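# Place leather strap under the lever press ram

## Task

Set the leather strap down flat on the lever press's white board with its marked face upward, so that the marked ring sits directly beneath the middle of the ram.

## Robot and tools

Robot: two arms, left_arm and right_arm, each ending in a two-finger gripper. Fingers point along the gripper's own +z and close along its y. end_effector_position is the spot between the pads when closed; closed fingertips reach about 19 mm past it, open ones about 6 mm. A block juts about 10 cm toward the gripper's +x and turns with it.

Frame: the scene frame has its origin at table-top height, halfway between the nominal arm bases; +x points out over the table, +z up, and left_arm sits on the +y side (this is not the image left). Positions, quaternions (wxyz) and velocities in results use this frame, in metres, m/s and rad/s. Reported poses may be a few centimetres off, worse at long reach.

The 18-number row: every motion command is one flat list of 18 numbers covering both arms, left first: left dx, dy, dz, rx, ry, rz, left gripper position, force_limit, speed, then the same nine for the right. Pose numbers are offsets, not poses: they count from that arm's Hand target at the start of the call or action, along scene axes, with rotation about the Hand target's position. Scale: 1.0 = 0.6 m for dx, dy, dz and 180 degrees for the rotation vector rx, ry, rz; all values lie in [-1, 1]. Six zeros re-request the current Hand target (it does not mean freeze; the gripper often rests short of it, and a zero command asks for it again). Repeating an offset moves further. Orientation is clipped to within 32 degrees of the measured one per control step.

Gripper numbers are commands, not offsets, in [-1, 1]: position +1 = fully open (85 mm), pads touch near -0.8, -1 closes until blocked. force_limit (-1 soft to +1 strong) and speed (-1 about 20 mm/s, 0 about 85, +1 about 150) shape the grip; a fast close from well open gives roughly 200 N or more, a slow close at force_limit -1 about 30 N per pad. Both start at +1. To keep a gripper unchanged, resend its last three numbers; 0 is a real command. New force_limit or speed only apply after a position change of at least 0.01. To grip, send -1 and confirm object_status 2 (0 moving, 1 blocked while opening, 2 blocked while closing, 3 reached target or pads met). position_measured is in counts: 3 open, 78 about 60 mm, 130 about 40 mm, 180 about 20 mm, 230 closed.

Tools:
execute_actions(actions, cameras): actions is a list of actions; each action is a table of up to 15 rows of 18 numbers, one row per 1/30 s step, the last row held to fill 15 steps. Each row counts from the action's start pose. Empty list returns state and images only.
move(target, speed, blend, stop_force, zero, blocking, cameras): straight-line path to the target offsets (one 18-number row, or up to 15 rows all counted from the same starting Hand targets). speed in m/s, 0.002 to 3.2, default 0.25 (turns up to twice that in rad/s). blend in metres rounds corners in a list. stop_force in N, 4 to 120, ends an arm's path on a push against its motion; don't rely on it while the gripper rotates, or to move away from something it already presses; light loose objects may slide unnoticed. zero (default true) rezeroes before a stop_force move. blocking=false returns early but can't combine with stop_force. Moves don't avoid obstacles; keep paths away from an arm's own base. The move: line reports done, off_target, moving, held or fault, plus limits (paced = pose clipped, held = steps withheld).
wait(seconds 0 to 10): robot holds its commands.
stop(): brakes a running move; fingers keep moving.
zoom_image(camera, region [x0, y0, x1, y1] px, max 504x504): closer look at the latest image of cam_head_left, cam_head_right, cam_high, cam_low, cam_left_wrist or cam_right_wrist (all 896x504).
zero_wrist_force(arm): subtracts the current wrist reading from later ones.
finished_scene(scene): give the current scene number; ends it irreversibly, so only call once the strap stays correctly placed with the robot released.

Results: per arm, joint positions, torques (whole drive output, noisy, not contact only), joint velocities ("within noise" when still), Hand target, Tool commands, gripper state, and Wrist force/torque in the gripper's own axes, plus a peak-force line. Force readings show the surface pushing into the arm. A BASES line, if present, gives calibrated base positions. MOTOR HOT warns at 70 °C; at 85 °C that arm brakes for 30 to 60 s.

Avoid: a joint torque over its limit (pan and lift 306, elbow 139, wrists 50.2 N m) or an outside force around 150 N freezes the arm for 10 s; arms are stiff, so aim only slightly past a firm contact and approach slowly. Don't let anything fall or be left off the table, drop or release a moving part, slam, push hard, clamp hard on something still resting on a surface, or squeeze the other arm's fingers. Loose objects may be nudged by outside disturbances, so check images before releasing. Commands lag about 0.09 to 0.21 s and fast moves overshoot; stretched or loaded arms heat up.

Each tool is called as name([rows], argument=value, ...), one row to a line, values as JSON.

## Session

execute_actions(actions=[])

Scene clock: 0.00 s.
left_arm: end_effector_position=(+1.1248, +0.4093, +0.2104) position_measured=3 object_status=3 end_effector_quat_wxyz=(-0.024, +0.068, +0.997, +0.005) | right_arm: end_effector_position=(+0.7936, -0.6287, +0.3388) position_measured=3 object_status=3 end_effector_quat_wxyz=(-0.137, +0.442, +0.868, +0.179)
Joint positions: left_arm=[-0.237 -0.618 0.681 -1.584 -1.568 -0.087] | right_arm=[3.002 -2.022 -1.33 -1.52 1.998 0.755]
Joint velocities: within noise
Joint torques (N m): no reading
Motor temperatures (°C): left_arm=[37 32 33 38 34 36] | right_arm=[33 28 28 40 40 40]
Wrist force (N): no reading
Wrist torque (N m): no reading
Wrist force, peak (N): no reading
Hand target: left_arm +1.1248, +0.4093, +0.2103; -0.024, +0.068, +0.997, +0.005 | right_arm +0.7936, -0.6287, +0.3388; -0.137, +0.442, +0.868, +0.179
Tool commands: left_gripper/position=+1.0 left_gripper/force_limit=+1.0 left_gripper/speed=+1.0 right_gripper/position=+1.0 right_gripper/force_limit=+1.0 right_gripper/speed=+1.0

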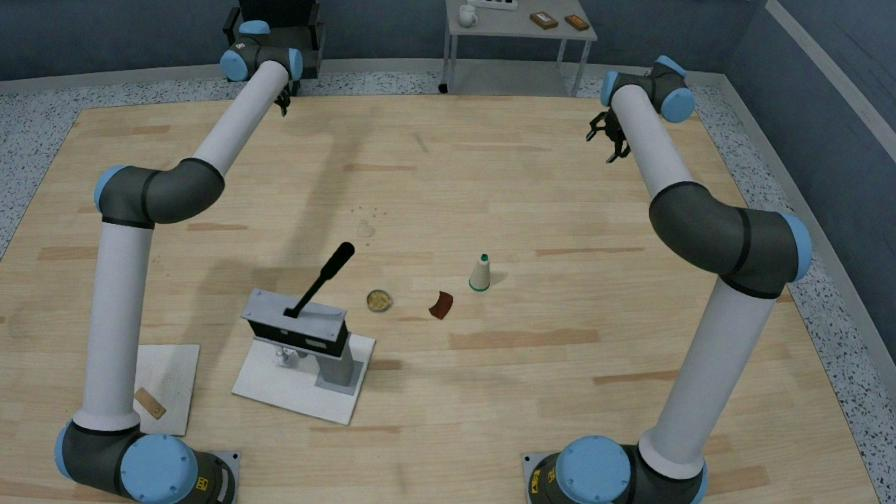

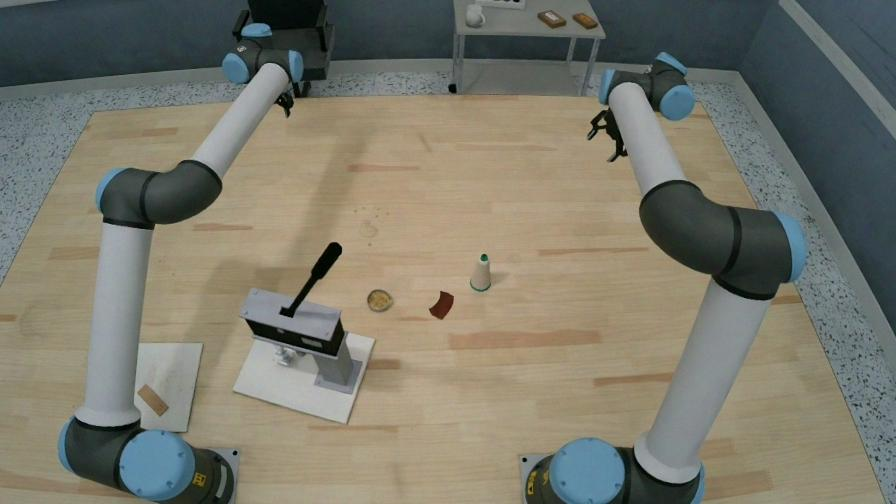

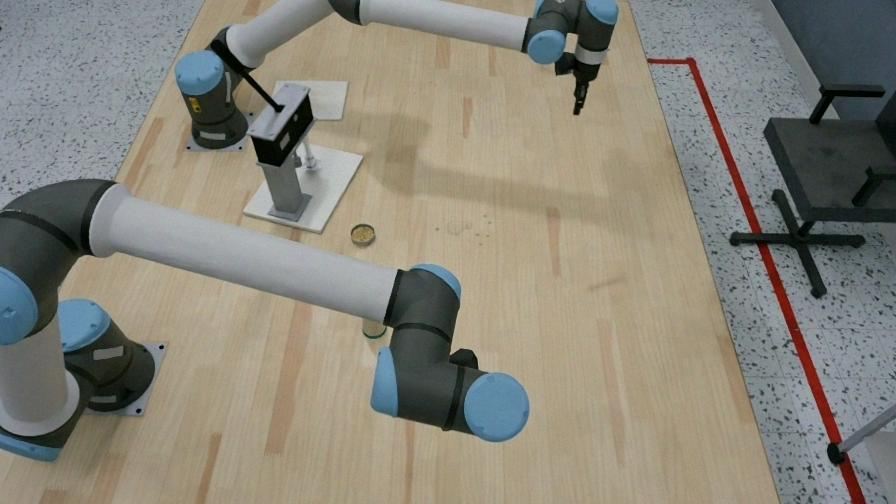

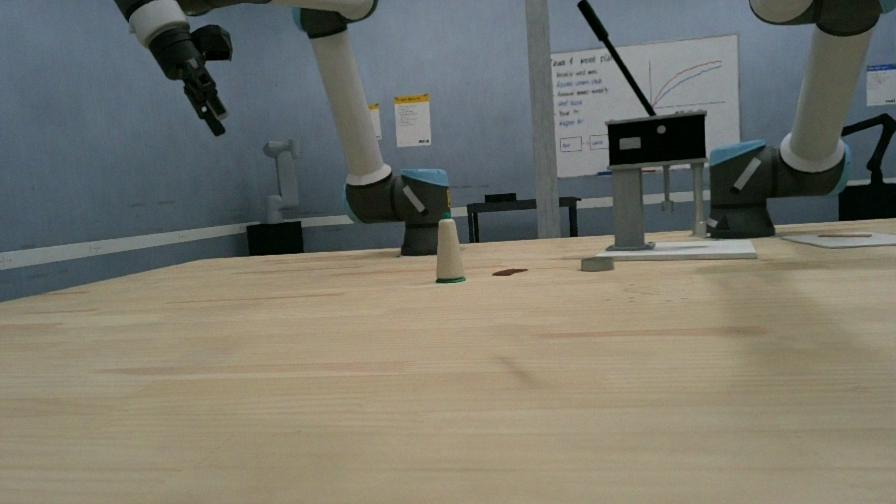

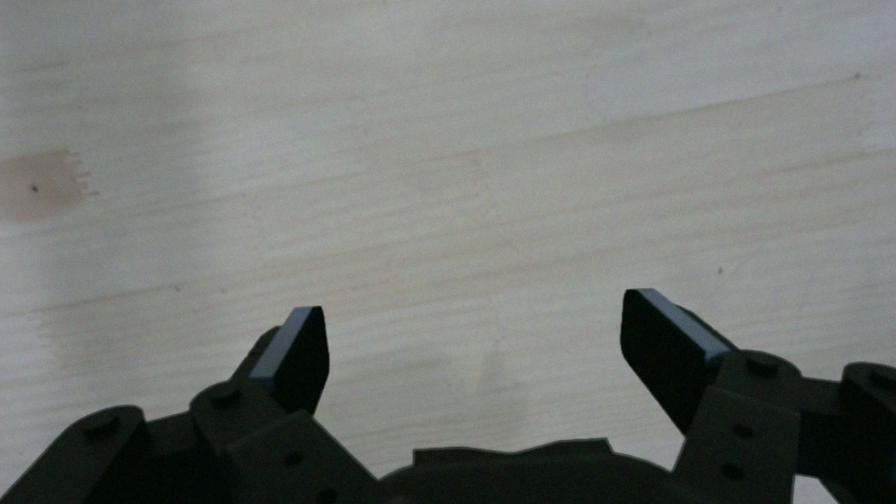

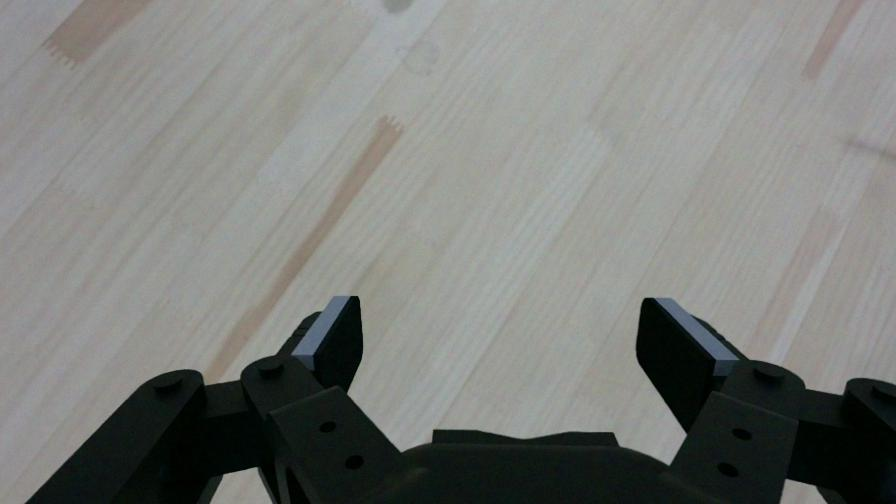

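zoom_image(camera="cam_head_left", region=[120, 220, 520, 445])

zoom_image(camera="cam_head_left", region=[125, 340, 215, 440])

zoom_image(camera="cam_head_right", region=[410, 240, 510, 330])

zoom_image(camera="cam_high", region=[180, 50, 430, 250])

zoom_image(camera="cam_low", region=[420, 80, 896, 300])

Scaled by 1.260.

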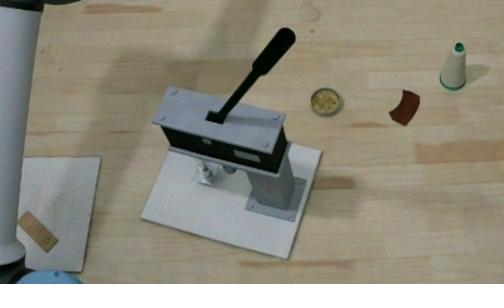

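Scaled by 5.040.

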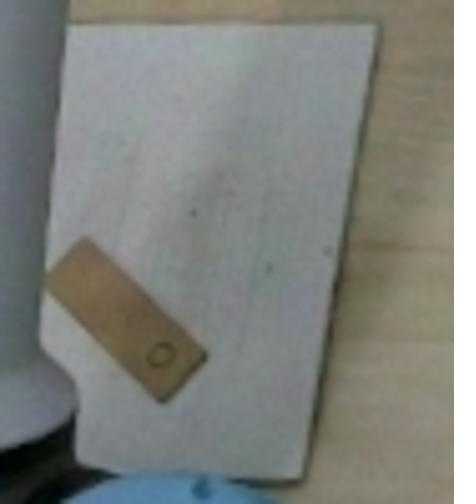

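Scaled by 5.040.

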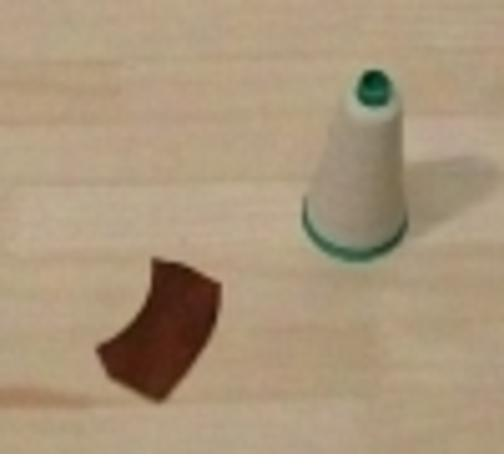

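Scaled by 2.016.

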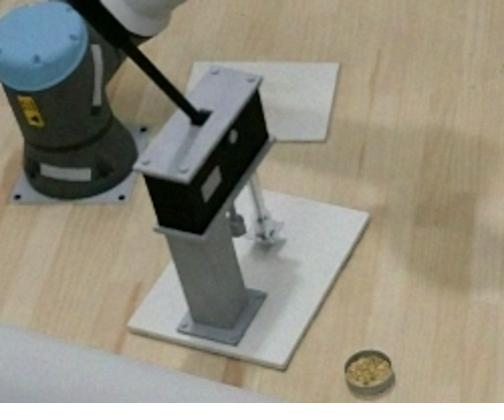

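Scaled by 1.059.

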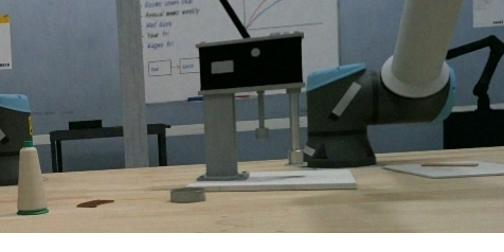

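move(target=[-1,0.25,0.4,0,0,0,1,1,1,0,0,0,0,0,0,1,1,1], speed=0.5)

Scene clock: 3.53 s.
left_arm: end_effector_position=(+0.5499, +0.5531, +0.4403) position_measured=3 object_status=3 end_effector_quat_wxyz=(-0.025, +0.068, +0.997, +0.005) | right_arm: end_effector_position=(+0.7936, -0.6287, +0.3388) position_measured=3 object_status=3 end_effector_quat_wxyz=(-0.137, +0.442, +0.868, +0.179)
Joint positions: left_arm=[-0.216 -1.714 1.815 -1.621 -1.567 -0.066] | right_arm=[3.002 -2.022 -1.33 -1.52 1.998 0.755]
Joint velocities: within noise
Joint torques (N m): left_arm=[-7.03 -56.16 -42.78 0.49 2.85 -2.28] | right_arm=[-2.9 83.18 54.99 3.48 1.37 0.81]
Motor temperatures (°C): left_arm=[37 32 33 38 34 36] | right_arm=[33 28 28 40 40 40]
Wrist force (N): left_arm=[0.1 -0.6 0.2] | right_arm=[0.5 -0.2 -0.1]
Wrist torque (N m): left_arm=[-0.10 0.03 -0.04] | right_arm=[-0.03 -0.08 0.00]
Wrist force, peak (N): left_arm=[3.2 -0.1 -0.6] | right_arm=[-0.1 0.0 -0.7]
Hand target: left_arm +0.5497, +0.5531, +0.4404; -0.024, +0.068, +0.997, +0.005 | right_arm +0.7936, -0.6287, +0.3388; -0.137, +0.442, +0.868, +0.179
Off the commanded pose: left_arm 0.000 m, 0 deg | right_arm 0.000 m, 0 deg.
move: done

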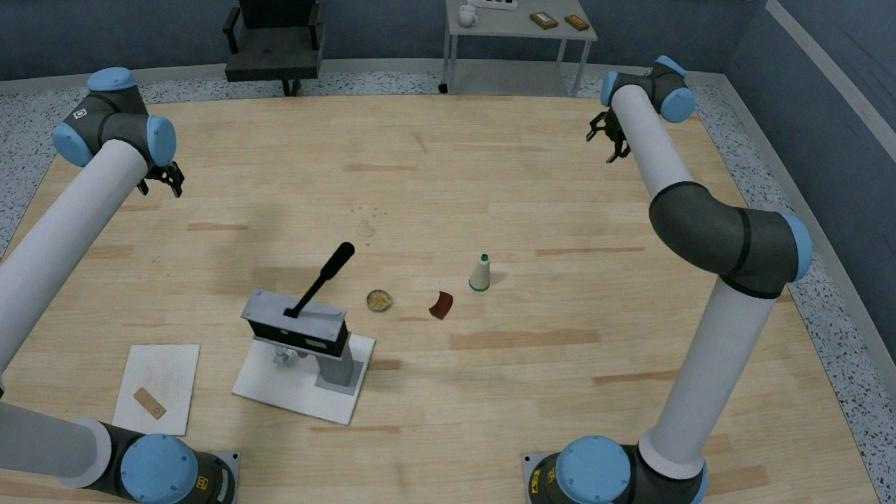

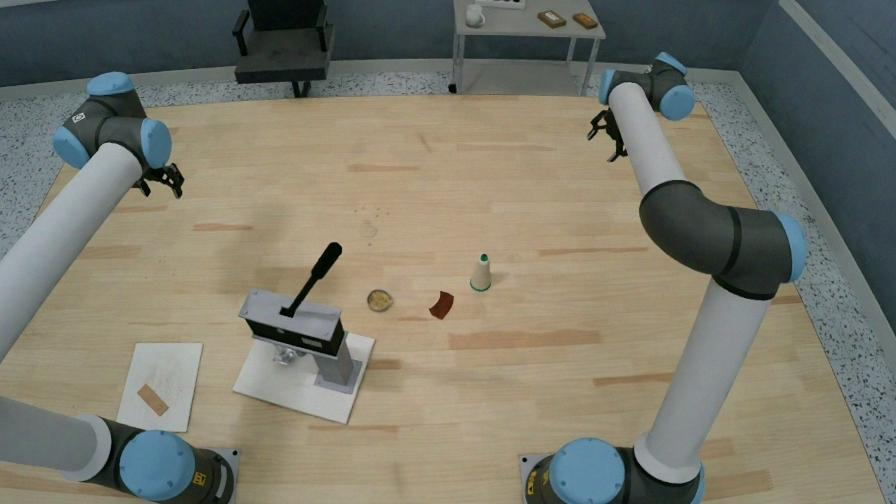

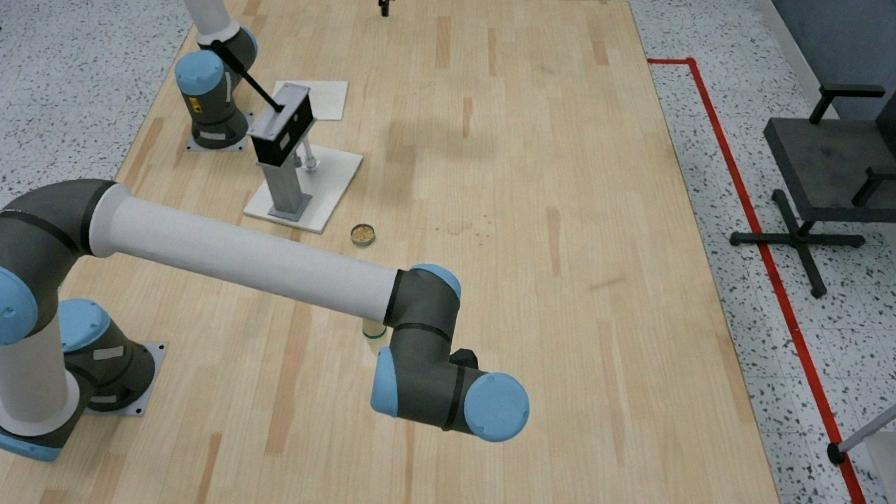

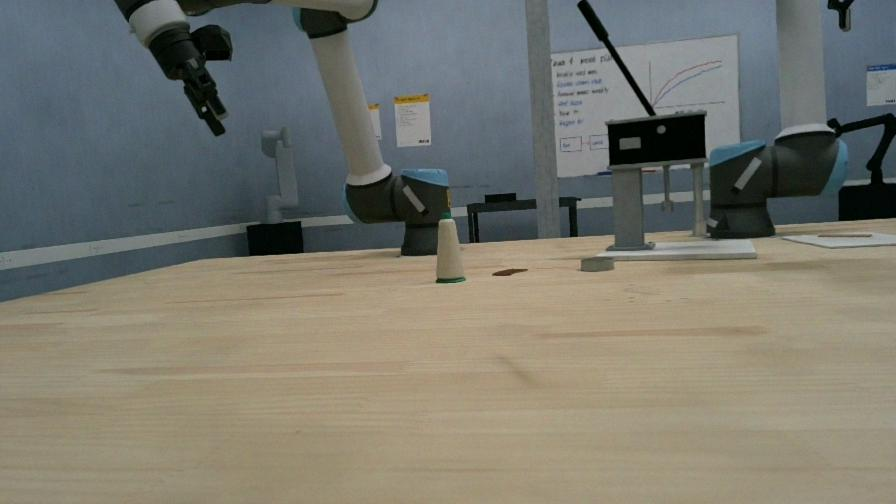

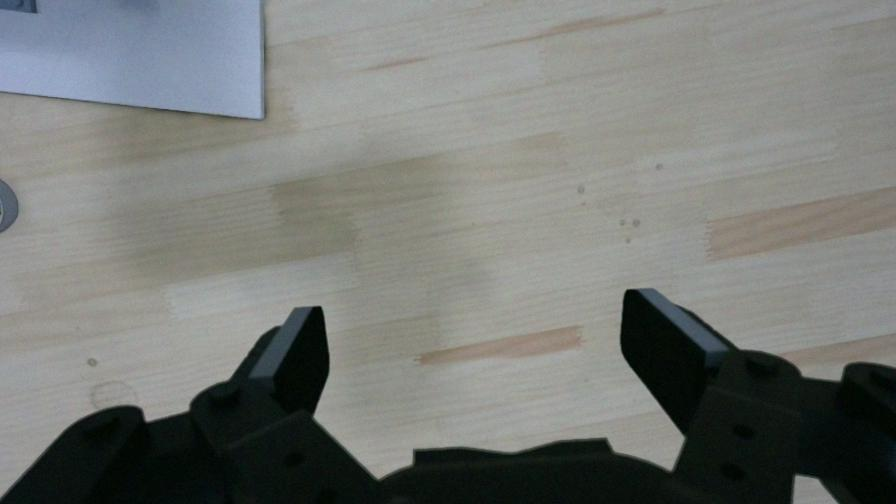

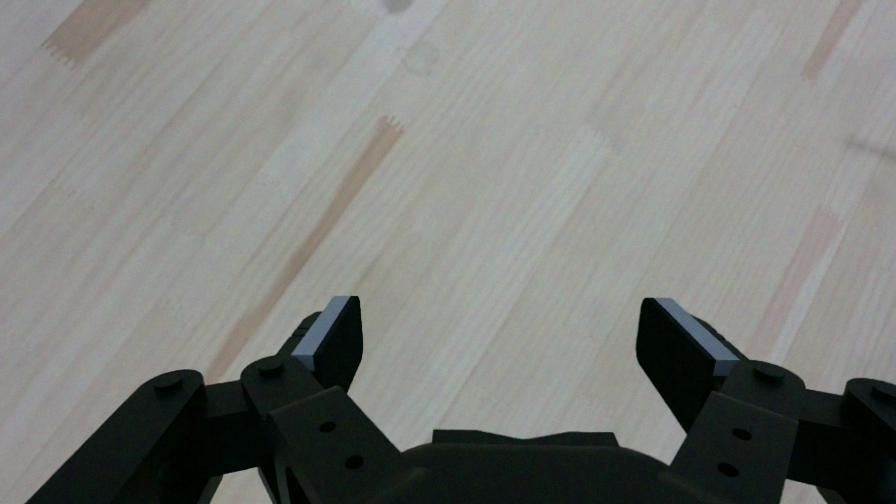

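move(target=[-0.37,0,0,0,0,0,1,1,1,0,0,0,0,0,0,1,1,1], speed=0.4, cameras=["cam_left_wrist","cam_head_left"])

Scene clock: 9.03 s.
left_arm: end_effector_position=(+0.3279, +0.5531, +0.4403) position_measured=3 object_status=3 end_effector_quat_wxyz=(-0.025, +0.068, +0.997, +0.005) | right_arm: end_effector_position=(+0.7936, -0.6287, +0.3388) position_measured=3 object_status=3 end_effector_quat_wxyz=(-0.137, +0.442, +0.868, +0.179)
Joint positions: left_arm=[-0.335 -2.13 2.078 -1.468 -1.573 -0.184] | right_arm=[3.002 -2.022 -1.33 -1.52 1.998 0.755]
Joint velocities: within noise
Joint torques (N m): left_arm=[-9.6 -14.15 -42.97 -0.17 2.99 -2.13] | right_arm=[-2.65 79.86 56.09 2.7 1.15 1.53]
Motor temperatures (°C): left_arm=[37 32 33 38 34 35] | right_arm=[33 28 28 40 40 40]
Wrist force (N): left_arm=[0.3 -0.1 0.3] | right_arm=[0.3 -0.2 -0.1]
Wrist torque (N m): left_arm=[-0.04 0.02 -0.04] | right_arm=[-0.03 -0.06 0.00]
Wrist force, peak (N): left_arm=[2.9 -0.7 0.7] | right_arm=[0.5 -0.5 -0.4]
Hand target: left_arm +0.3277, +0.5531, +0.4404; -0.024, +0.068, +0.997, +0.005 | right_arm +0.7936, -0.6287, +0.3388; -0.137, +0.442, +0.868, +0.179
Off the commanded pose: left_arm 0.000 m, 0 deg | right_arm 0.000 m, 0 deg.
move: done
Images, in order (width x height): cam_head_left 896x504, cam_left_wrist 896x504.

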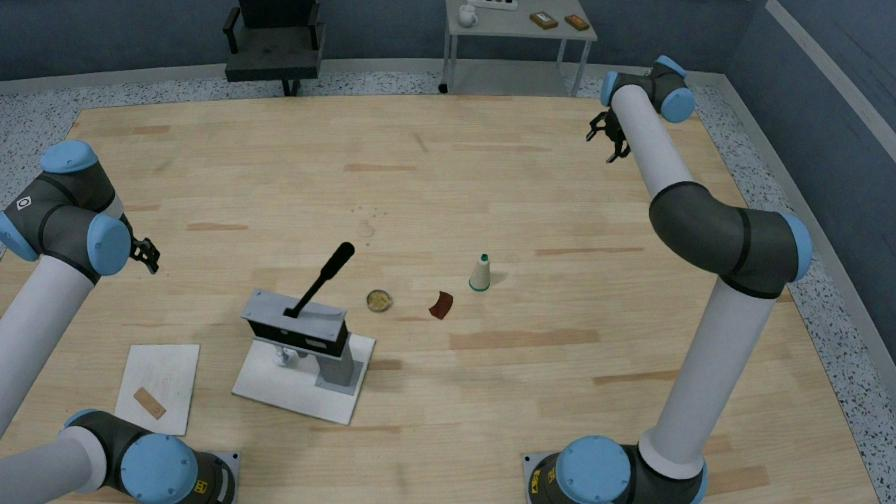

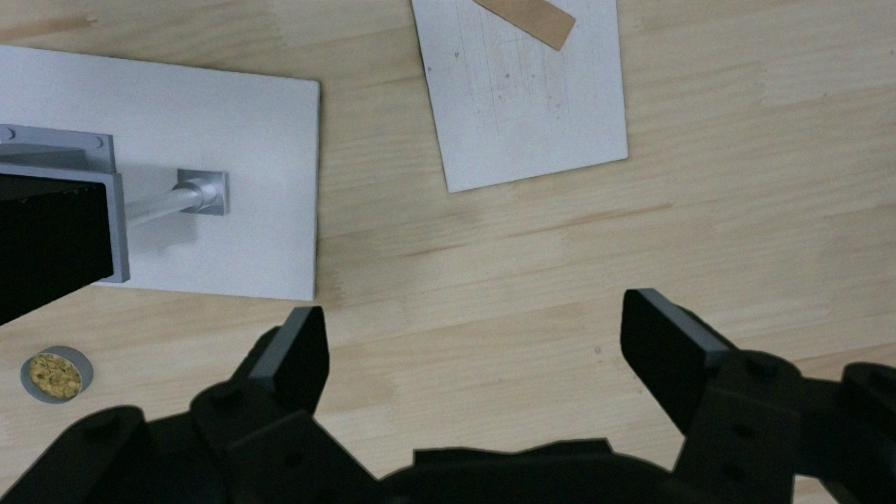

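move(target=[0.05,0.1,-0.08,0,0.167,0,1,1,1,0,0,0,0,0,0,1,1,1], speed=0.4, cameras=["cam_left_wrist"])

zoom_image(camera="cam_left_wrist", region=[200, 0, 700, 400])

Scene clock: 11.23 s.
left_arm: end_effector_position=(+0.3576, +0.6130, +0.3924) position_measured=3 object_status=3 end_effector_quat_wxyz=(-0.282, +0.067, +0.957, -0.013) | right_arm: end_effector_position=(+0.7936, -0.6287, +0.3388) position_measured=3 object_status=3 end_effector_quat_wxyz=(-0.137, +0.442, +0.868, +0.179)
Joint positions: left_arm=[-0.128 -1.752 1.906 -1.154 -1.619 0.04] | right_arm=[3.002 -2.022 -1.33 -1.52 1.998 0.755]
Joint velocities: within noise
Joint torques (N m): left_arm=[9.35 -21.61 -57.13 2.77 2.66 2.86] | right_arm=[-2.61 79.39 55.87 2.37 0.91 1.81]
Motor temperatures (°C): left_arm=[37 32 33 38 34 35] | right_arm=[33 28 28 40 40 40]
Wrist force (N): left_arm=[-0.4 -0.3 0.1] | right_arm=[-0.1 -0.4 -0.2]
Wrist torque (N m): left_arm=[-0.04 0.41 -0.04] | right_arm=[-0.08 0.01 0.00]
Wrist force, peak (N): left_arm=[1.6 -1.1 0.3] | right_arm=[0.5 -0.4 -0.4]
Hand target: left_arm +0.3577, +0.6131, +0.3924; -0.282, +0.067, +0.957, -0.013 | right_arm +0.7936, -0.6287, +0.3388; -0.137, +0.442, +0.868, +0.179
Off the commanded pose: left_arm 0.000 m, 0 deg | right_arm 0.000 m, 0 deg.
move: done
Images, in order (width x height): cam_left_wrist 896x504.

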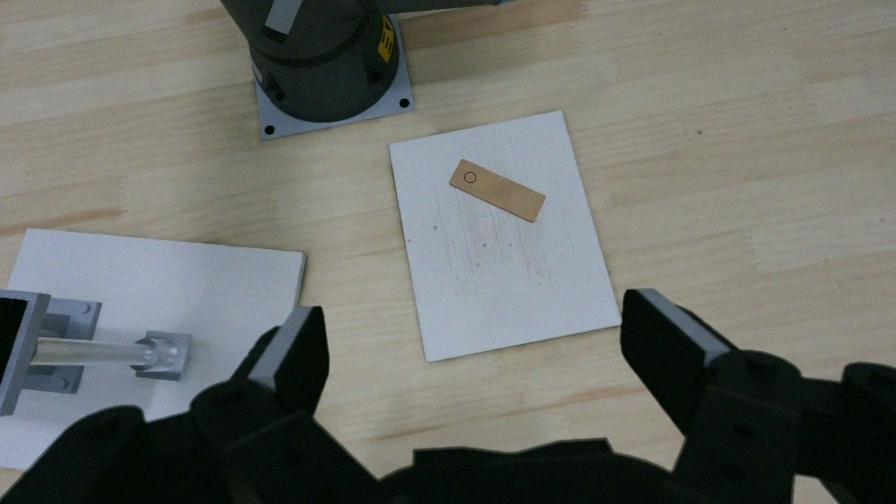

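Scaled by 1.008.

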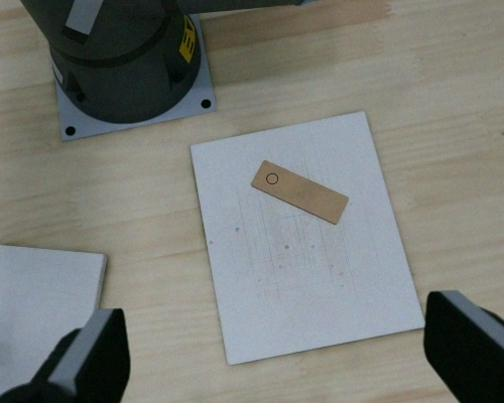

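move(target=[-0.01,0.25,-0.15,0,0,0.317,1,1,1,0,0,0,0,0,0,1,1,1], speed=0.4, cameras=["cam_left_wrist","cam_head_left"])

Scene clock: 13.70 s.
left_arm: end_effector_position=(+0.3517, +0.7630, +0.3024) position_measured=3 object_status=3 end_effector_quat_wxyz=(-0.242, -0.398, +0.873, -0.146) | right_arm: end_effector_position=(+0.7936, -0.6287, +0.3388) position_measured=3 object_status=3 end_effector_quat_wxyz=(-0.137, +0.442, +0.868, +0.179)
Joint positions: left_arm=[0.372 -1.626 1.973 -1.424 -1.874 -0.392] | right_arm=[3.002 -2.022 -1.33 -1.52 1.998 0.755]
Joint velocities: within noise
Joint torques (N m): left_arm=[6.08 -35.01 -38.5 -5.37 -4.46 -2.64] | right_arm=[-2.78 78.9 57.04 2.18 1.15 1.98]
Motor temperatures (°C): left_arm=[37 32 33 38 34 35] | right_arm=[33 28 28 40 40 40]
Wrist force (N): left_arm=[0.2 -0.2 0.0] | right_arm=[0.1 -0.4 -0.3]
Wrist torque (N m): left_arm=[0.00 0.26 -0.07] | right_arm=[-0.07 -0.02 0.00]
Wrist force, peak (N): left_arm=[-0.3 -1.9 -0.2] | right_arm=[0.6 -0.5 -0.2]
Hand target: left_arm +0.3517, +0.7631, +0.3024; -0.242, -0.398, +0.873, -0.146 | right_arm +0.7936, -0.6287, +0.3388; -0.137, +0.442, +0.868, +0.179
Off the commanded pose: left_arm 0.000 m, 0 deg | right_arm 0.000 m, 0 deg.
move: done
Images, in order (width x height): cam_head_left 896x504, cam_left_wrist 896x504.

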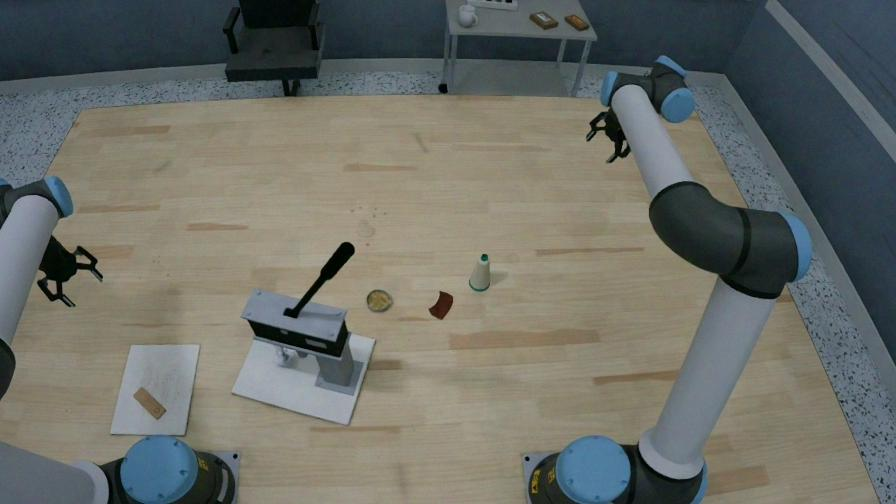

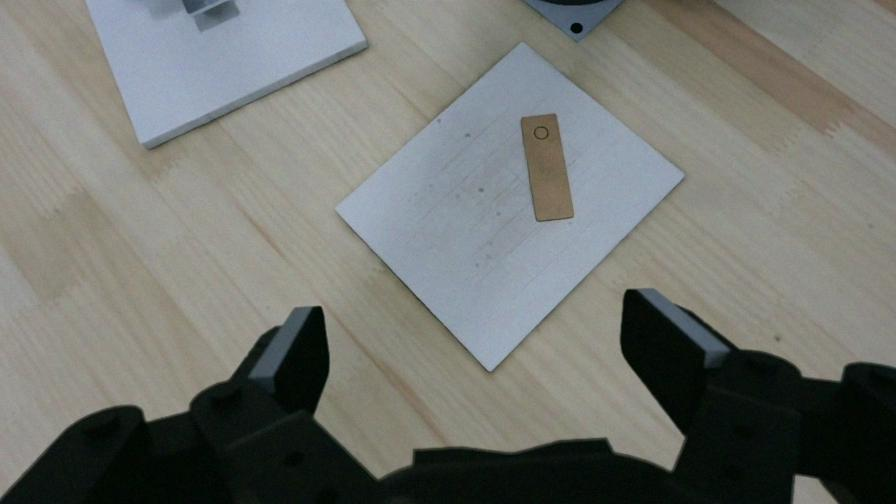

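move(target=[-0.16,-0.03,-0.12,0,0,0.045,1,1,1,0,0,0,0,0,0,1,1,1], speed=0.4, cameras=["cam_left_wrist","cam_head_left"])

Scene clock: 14.97 s.
left_arm: end_effector_position=(+0.2558, +0.7451, +0.2305) position_measured=3 object_status=3 end_effector_quat_wxyz=(-0.231, -0.458, +0.843, -0.163) | right_arm: end_effector_position=(+0.7936, -0.6287, +0.3388) position_measured=3 object_status=3 end_effector_quat_wxyz=(-0.137, +0.442, +0.868, +0.179)
Joint positions: left_arm=[0.445 -1.736 2.211 -1.572 -1.906 -0.456] | right_arm=[3.002 -2.022 -1.33 -1.52 1.998 0.755]
Joint velocities: within noise
Joint torques (N m): left_arm=[5.05 -44.47 -35.02 -6.28 -4.53 -1.94] | right_arm=[-3.66 78.72 57.86 2.52 1.31 1.84]
Motor temperatures (°C): left_arm=[37 32 33 38 34 35] | right_arm=[33 28 28 40 40 40]
Wrist force (N): left_arm=[-0.1 -0.7 -0.4] | right_arm=[0.3 0.1 -0.1]
Wrist torque (N m): left_arm=[-0.10 0.32 -0.03] | right_arm=[0.02 -0.05 0.00]
Wrist force, peak (N): left_arm=[0.1 -1.7 -2.4] | right_arm=[0.4 -0.6 0.1]
Hand target: left_arm +0.2557, +0.7451, +0.2304; -0.231, -0.458, +0.843, -0.163 | right_arm +0.7936, -0.6287, +0.3388; -0.137, +0.442, +0.868, +0.179
Off the commanded pose: left_arm 0.000 m, 0 deg | right_arm 0.000 m, 0 deg.
move: done
Images, in order (width x height): cam_head_left 896x504, cam_left_wrist 896x504.

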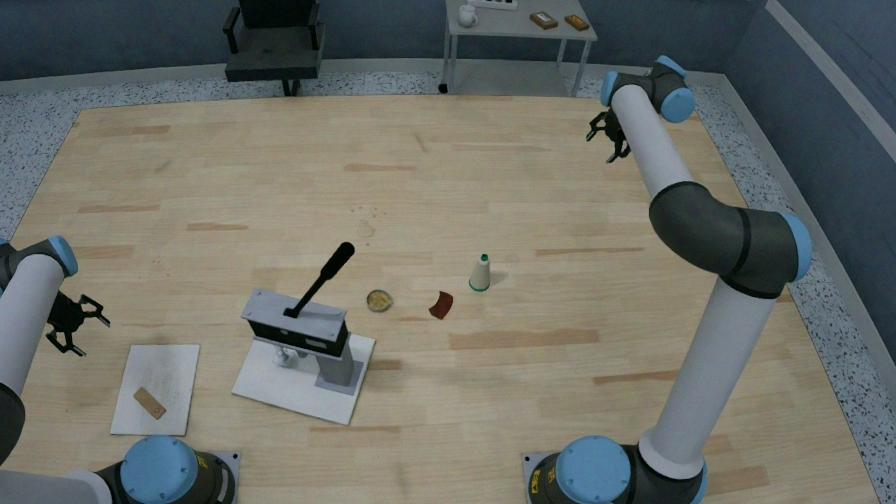

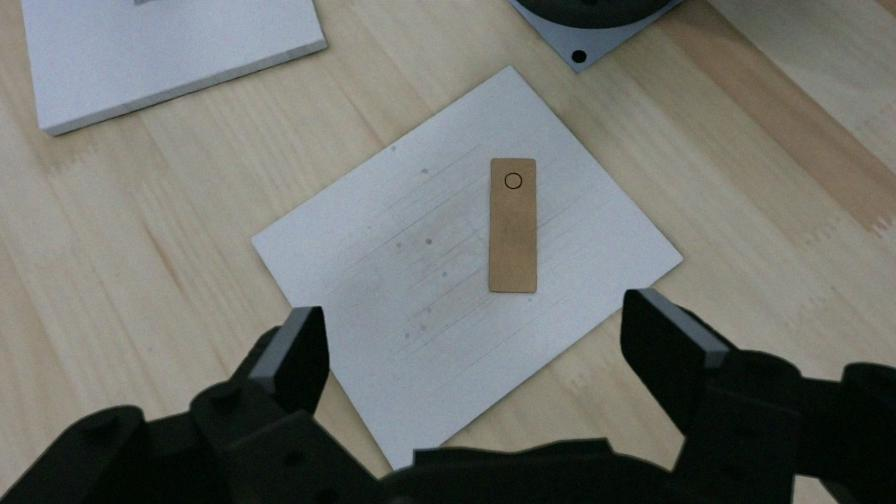

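move(target=[-0.072,-0.013,-0.217,-0.056,0.036,0,1,1,1,0,0,0,0,0,0,1,1,1], speed=0.25, cameras=["cam_left_wrist","cam_head_left","cam_low"])

Scene clock: 16.57 s.
left_arm: end_effector_position=(+0.2125, +0.7373, +0.1003) position_measured=3 object_status=3 end_effector_quat_wxyz=(-0.318, -0.445, +0.811, -0.210) | right_arm: end_effector_position=(+0.7936, -0.6287, +0.3388) position_measured=3 object_status=3 end_effector_quat_wxyz=(-0.137, +0.442, +0.868, +0.179)
Joint positions: left_arm=[0.514 -1.509 2.316 -1.679 -1.953 -0.335] | right_arm=[3.002 -2.022 -1.33 -1.52 1.998 0.755]
Joint velocities: within noise
Joint torques (N m): left_arm=[8.86 -38.37 -26.37 -5.05 -4.23 3.4] | right_arm=[-5.42 78.91 57.9 2.44 1.04 2.14]
Motor temperatures (°C): left_arm=[37 32 33 38 34 35] | right_arm=[33 28 28 40 40 40]
Wrist force (N): left_arm=[0.6 -1.2 -0.2] | right_arm=[0.3 -0.1 0.2]
Wrist torque (N m): left_arm=[-0.18 0.34 -0.08] | right_arm=[-0.02 -0.05 0.00]
Wrist force, peak (N): left_arm=[1.4 -1.2 -1.9] | right_arm=[0.6 -0.7 -0.3]
Hand target: left_arm +0.2125, +0.7373, +0.1002; -0.318, -0.445, +0.811, -0.210 | right_arm +0.7936, -0.6287, +0.3388; -0.137, +0.442, +0.868, +0.179
Off the commanded pose: left_arm 0.000 m, 0 deg | right_arm 0.000 m, 0 deg.
move: done
Images, in order (width x height): cam_head_left 896x504, cam_low 896x504, cam_left_wrist 896x504.

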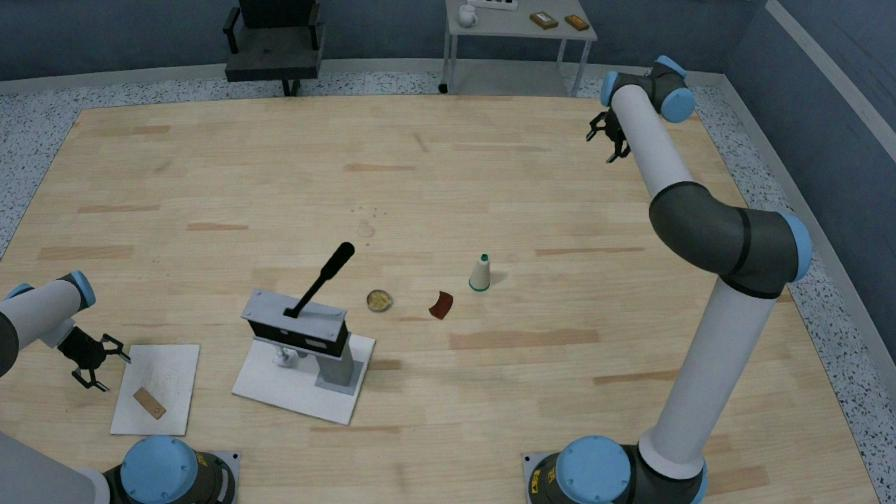

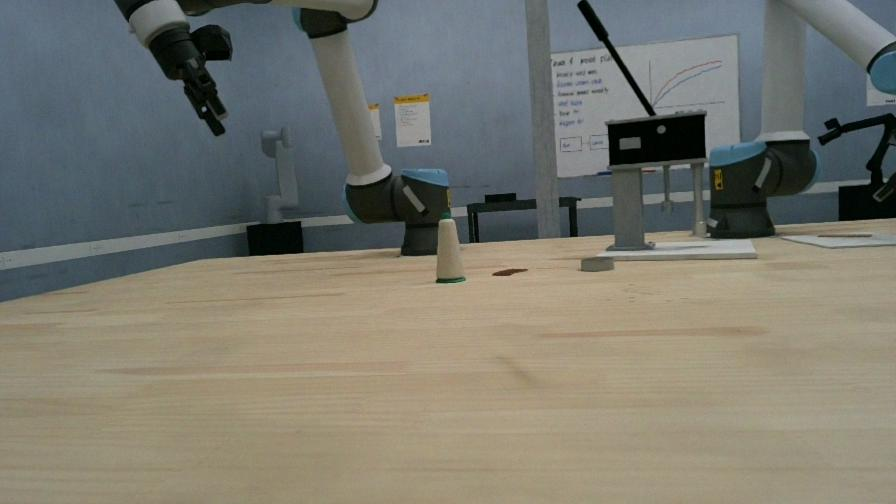

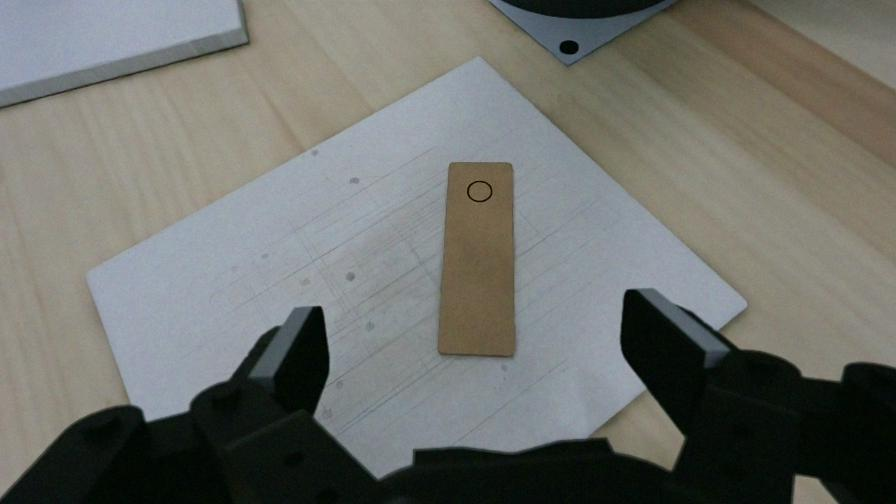

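move(target=[-0.0133,-0.021,-0.08,0,0,0,0.1,-1,0,0,0,0,0,0,0,1,1,1], speed=0.12, cameras=["cam_left_wrist"])

move(target=[0,0,-0.06,0,0,0,0.1,-1,0,0,0,0,0,0,0,1,1,1], speed=0.02, stop_force=5, cameras=["cam_left_wrist"])

Scene clock: 18.00 s.
left_arm: end_effector_position=(+0.2045, +0.7247, +0.0523) position_measured=117 object_status=3 end_effector_quat_wxyz=(-0.318, -0.445, +0.811, -0.210) | right_arm: end_effector_position=(+0.7936, -0.6287, +0.3388) position_measured=3 object_status=3 end_effector_quat_wxyz=(-0.137, +0.442, +0.868, +0.179)
Joint positions: left_arm=[0.501 -1.447 2.377 -1.805 -1.961 -0.346] | right_arm=[3.002 -2.022 -1.33 -1.52 1.998 0.755]
Joint velocities: within noise
Joint torques (N m): left_arm=[-9.83 -32.98 -21.92 -4.12 -4.5 -1.77] | right_arm=[-4.04 77.28 58.72 2.12 0.9 2.29]
Motor temperatures (°C): left_arm=[37 32 33 38 34 35] | right_arm=[33 28 28 40 40 40]
Wrist force (N): left_arm=[0.0 -1.0 -0.5] | right_arm=[0.5 -0.2 -0.3]
Wrist torque (N m): left_arm=[-0.16 0.43 -0.08] | right_arm=[-0.02 -0.07 0.00]
Wrist force, peak (N): left_arm=[0.6 -1.6 -1.1] | right_arm=[0.5 -0.5 -0.2]
Hand target: left_arm +0.2045, +0.7247, +0.0522; -0.318, -0.445, +0.811, -0.210 | right_arm +0.7936, -0.6287, +0.3388; -0.137, +0.442, +0.868, +0.179
Off the commanded pose: left_arm 0.000 m, 0 deg | right_arm 0.000 m, 0 deg.
move: done
Images, in order (width x height): cam_left_wrist 896x504.

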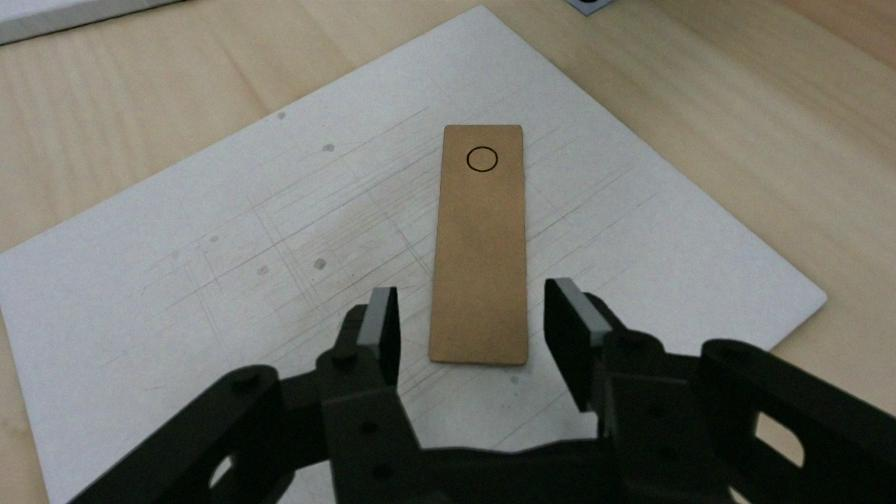

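Scene clock: 20.70 s.
left_arm: end_effector_position=(+0.2045, +0.7247, +0.0245) position_measured=117 object_status=3 end_effector_quat_wxyz=(-0.318, -0.445, +0.811, -0.210) | right_arm: end_effector_position=(+0.7936, -0.6287, +0.3388) position_measured=3 object_status=3 end_effector_quat_wxyz=(-0.137, +0.442, +0.868, +0.179)
Joint positions: left_arm=[0.501 -1.393 2.393 -1.875 -1.961 -0.346] | right_arm=[3.002 -2.022 -1.33 -1.52 1.998 0.755]
Joint velocities: within noise
Joint torques (N m): left_arm=[-6.27 -55.16 -33.78 1.74 2.16 3.06] | right_arm=[-3.56 76.97 58.99 2.38 1.25 1.82]
Motor temperatures (°C): left_arm=[37 32 33 38 34 35] | right_arm=[33 28 28 40 40 40]
Wrist force (N): left_arm=[2.4 -0.5 -2.8] | right_arm=[0.4 0.0 -0.2]
Wrist torque (N m): left_arm=[-0.29 0.33 -0.11] | right_arm=[0.00 -0.08 0.00]
Wrist force, peak (N): left_arm=[64.2 8.5 -67.3] | right_arm=[-0.3 -0.2 -0.8]
Hand target: left_arm +0.2045, +0.7247, +0.0245; -0.318, -0.445, +0.811, -0.210 (not the last commanded pose) | right_arm +0.7936, -0.6287, +0.3388; -0.137, +0.442, +0.868, +0.179
Off the commanded pose: left_arm 0.008 m, 0 deg | right_arm 0.000 m, 0 deg.
move: contact (left_arm)
Images, in order (width x height): cam_left_wrist 896x504.

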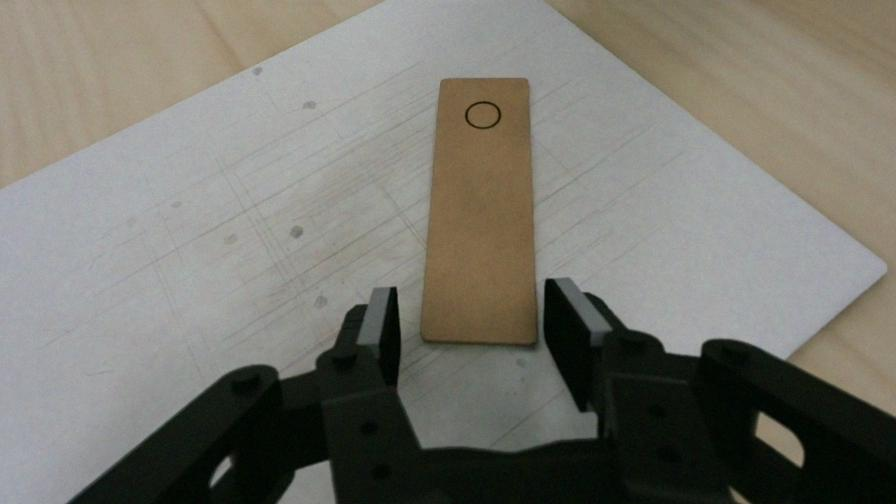

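move(target=[0,0,0.0033,0,0,0,0.1,-1,-1,0,0,0,0,0,0,1,1,1], speed=0.05, cameras=[])

move(target=[0,0,0,0,0,0,-1,-1,-1,0,0,0,0,0,0,1,1,1], cameras=["cam_left_wrist"])

Scene clock: 21.53 s.
left_arm: end_effector_position=(+0.2045, +0.7247, +0.0264) position_measured=117 object_status=3 end_effector_quat_wxyz=(-0.318, -0.445, +0.811, -0.210) | right_arm: end_effector_position=(+0.7936, -0.6287, +0.3388) position_measured=3 object_status=3 end_effector_quat_wxyz=(-0.137, +0.442, +0.868, +0.179)
Joint positions: left_arm=[0.501 -1.397 2.392 -1.87 -1.961 -0.346] | right_arm=[3.002 -2.022 -1.33 -1.52 1.998 0.755]
Joint velocities: within noise
Joint torques (N m): left_arm=[-8.5 -55.89 -35.67 2.61 1.62 2.54] | right_arm=[-5.02 78.24 59.29 2.29 0.96 1.95]
Motor temperatures (°C): left_arm=[37 32 33 38 34 35] | right_arm=[33 28 28 40 40 40]
Wrist force (N): left_arm=[0.5 -0.8 0.2] | right_arm=[0.5 -0.3 -0.2]
Wrist torque (N m): left_arm=[-0.13 0.33 -0.06] | right_arm=[-0.04 -0.08 0.00]
Wrist force, peak (N): left_arm=[1.7 -0.5 -3.3] | right_arm=[0.4 -0.3 -0.4]
Hand target: left_arm +0.2045, +0.7247, +0.0265; -0.318, -0.445, +0.811, -0.210 | right_arm +0.7936, -0.6287, +0.3388; -0.137, +0.442, +0.868, +0.179
Off the commanded pose: left_arm 0.000 m, 0 deg | right_arm 0.000 m, 0 deg.
move: done
No camera images: "cameras" was empty.

Scene clock: 22.67 s.
left_arm: end_effector_position=(+0.2045, +0.7247, +0.0265) position_measured=158 object_status=0 end_effector_quat_wxyz=(-0.318, -0.445, +0.811, -0.210) | right_arm: end_effector_position=(+0.7936, -0.6287, +0.3388) position_measured=3 object_status=3 end_effector_quat_wxyz=(-0.137, +0.442, +0.868, +0.179)
Joint positions: left_arm=[0.501 -1.397 2.392 -1.87 -1.961 -0.346] | right_arm=[3.002 -2.022 -1.33 -1.52 1.998 0.755]
Joint velocities: within noise
Joint torques (N m): left_arm=[-8.99 -41.83 -29.71 -1.83 1.36 2.64] | right_arm=[-3.52 78.87 59.6 2.07 1.18 1.98]
Motor temperatures (°C): left_arm=[37 32 33 38 34 35] | right_arm=[33 28 28 40 40 40]
Wrist force (N): left_arm=[19.5 7.7 -22.6] | right_arm=[0.3 -0.1 -0.4]
Wrist torque (N m): left_arm=[-0.15 0.59 0.05] | right_arm=[-0.01 -0.05 0.00]
Wrist force, peak (N): left_arm=[20.0 7.4 -22.8] | right_arm=[0.6 -0.4 0.0]
Hand target: left_arm +0.2045, +0.7247, +0.0265; -0.318, -0.445, +0.811, -0.210 | right_arm +0.7936, -0.6287, +0.3388; -0.137, +0.442, +0.868, +0.179
Off the commanded pose: left_arm 0.000 m, 0 deg | right_arm 0.000 m, 0 deg.
move: done
Images, in order (width x height): cam_left_wrist 896x504.

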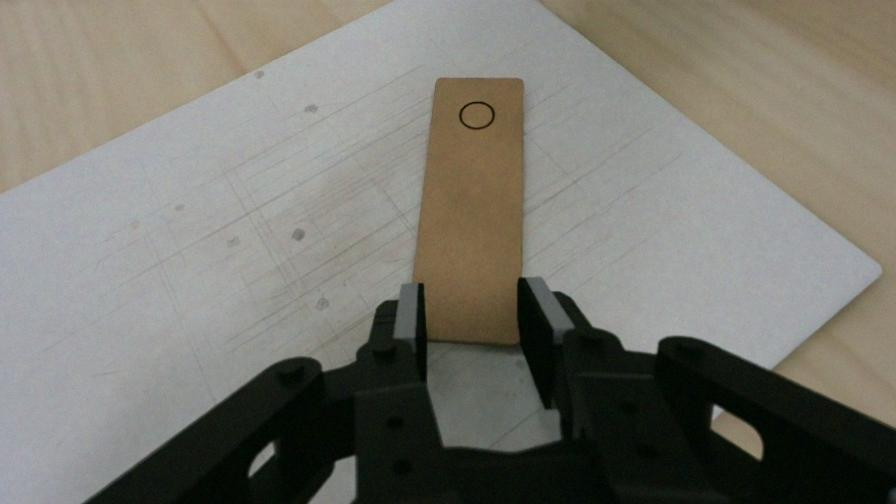

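move(target=[0,0,0.003,0,0,0,-1,-1,-1,0,0,0,0,0,0,1,1,1], speed=0.03, cameras=["cam_left_wrist"])

Scene clock: 23.43 s.
left_arm: end_effector_position=(+0.2045, +0.7247, +0.0282) position_measured=158 object_status=2 end_effector_quat_wxyz=(-0.318, -0.445, +0.811, -0.210) | right_arm: end_effector_position=(+0.7936, -0.6287, +0.3388) position_measured=3 object_status=3 end_effector_quat_wxyz=(-0.137, +0.442, +0.868, +0.179)
Joint positions: left_arm=[0.501 -1.4 2.391 -1.866 -1.961 -0.346] | right_arm=[3.002 -2.022 -1.33 -1.52 1.998 0.755]
Joint velocities: within noise
Joint torques (N m): left_arm=[-10.66 -59.18 -35.36 2.23 1.07 2.19] | right_arm=[-3.9 77.47 59.36 2.03 1.49 2.21]
Motor temperatures (°C): left_arm=[37 32 33 38 34 35] | right_arm=[33 28 28 40 40 40]
Wrist force (N): left_arm=[0.4 -0.9 0.1] | right_arm=[0.2 -0.1 -0.1]
Wrist torque (N m): left_arm=[-0.15 0.36 -0.06] | right_arm=[-0.02 -0.03 0.00]
Wrist force, peak (N): left_arm=[20.0 7.6 -22.9] | right_arm=[0.3 -0.6 -0.4]
Hand target: left_arm +0.2045, +0.7247, +0.0283; -0.318, -0.445, +0.811, -0.210 | right_arm +0.7936, -0.6287, +0.3388; -0.137, +0.442, +0.868, +0.179
Off the commanded pose: left_arm 0.000 m, 0 deg | right_arm 0.000 m, 0 deg.
move: done
Images, in order (width x height): cam_left_wrist 896x504.

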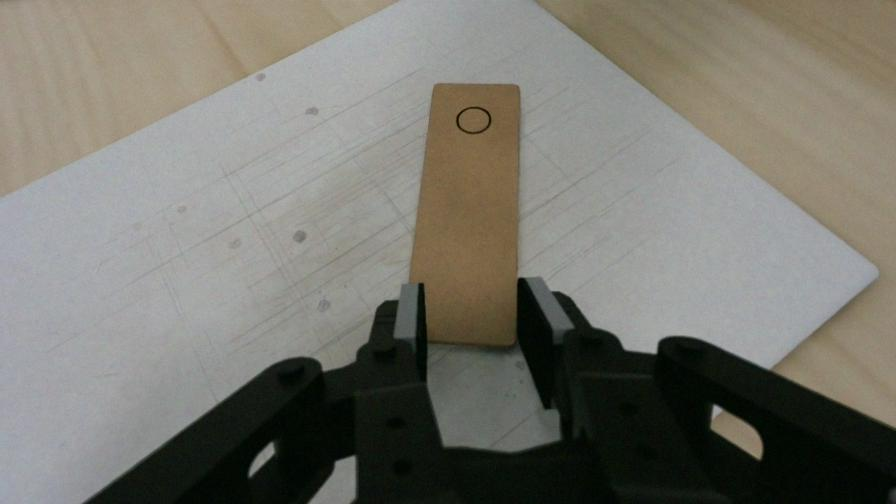

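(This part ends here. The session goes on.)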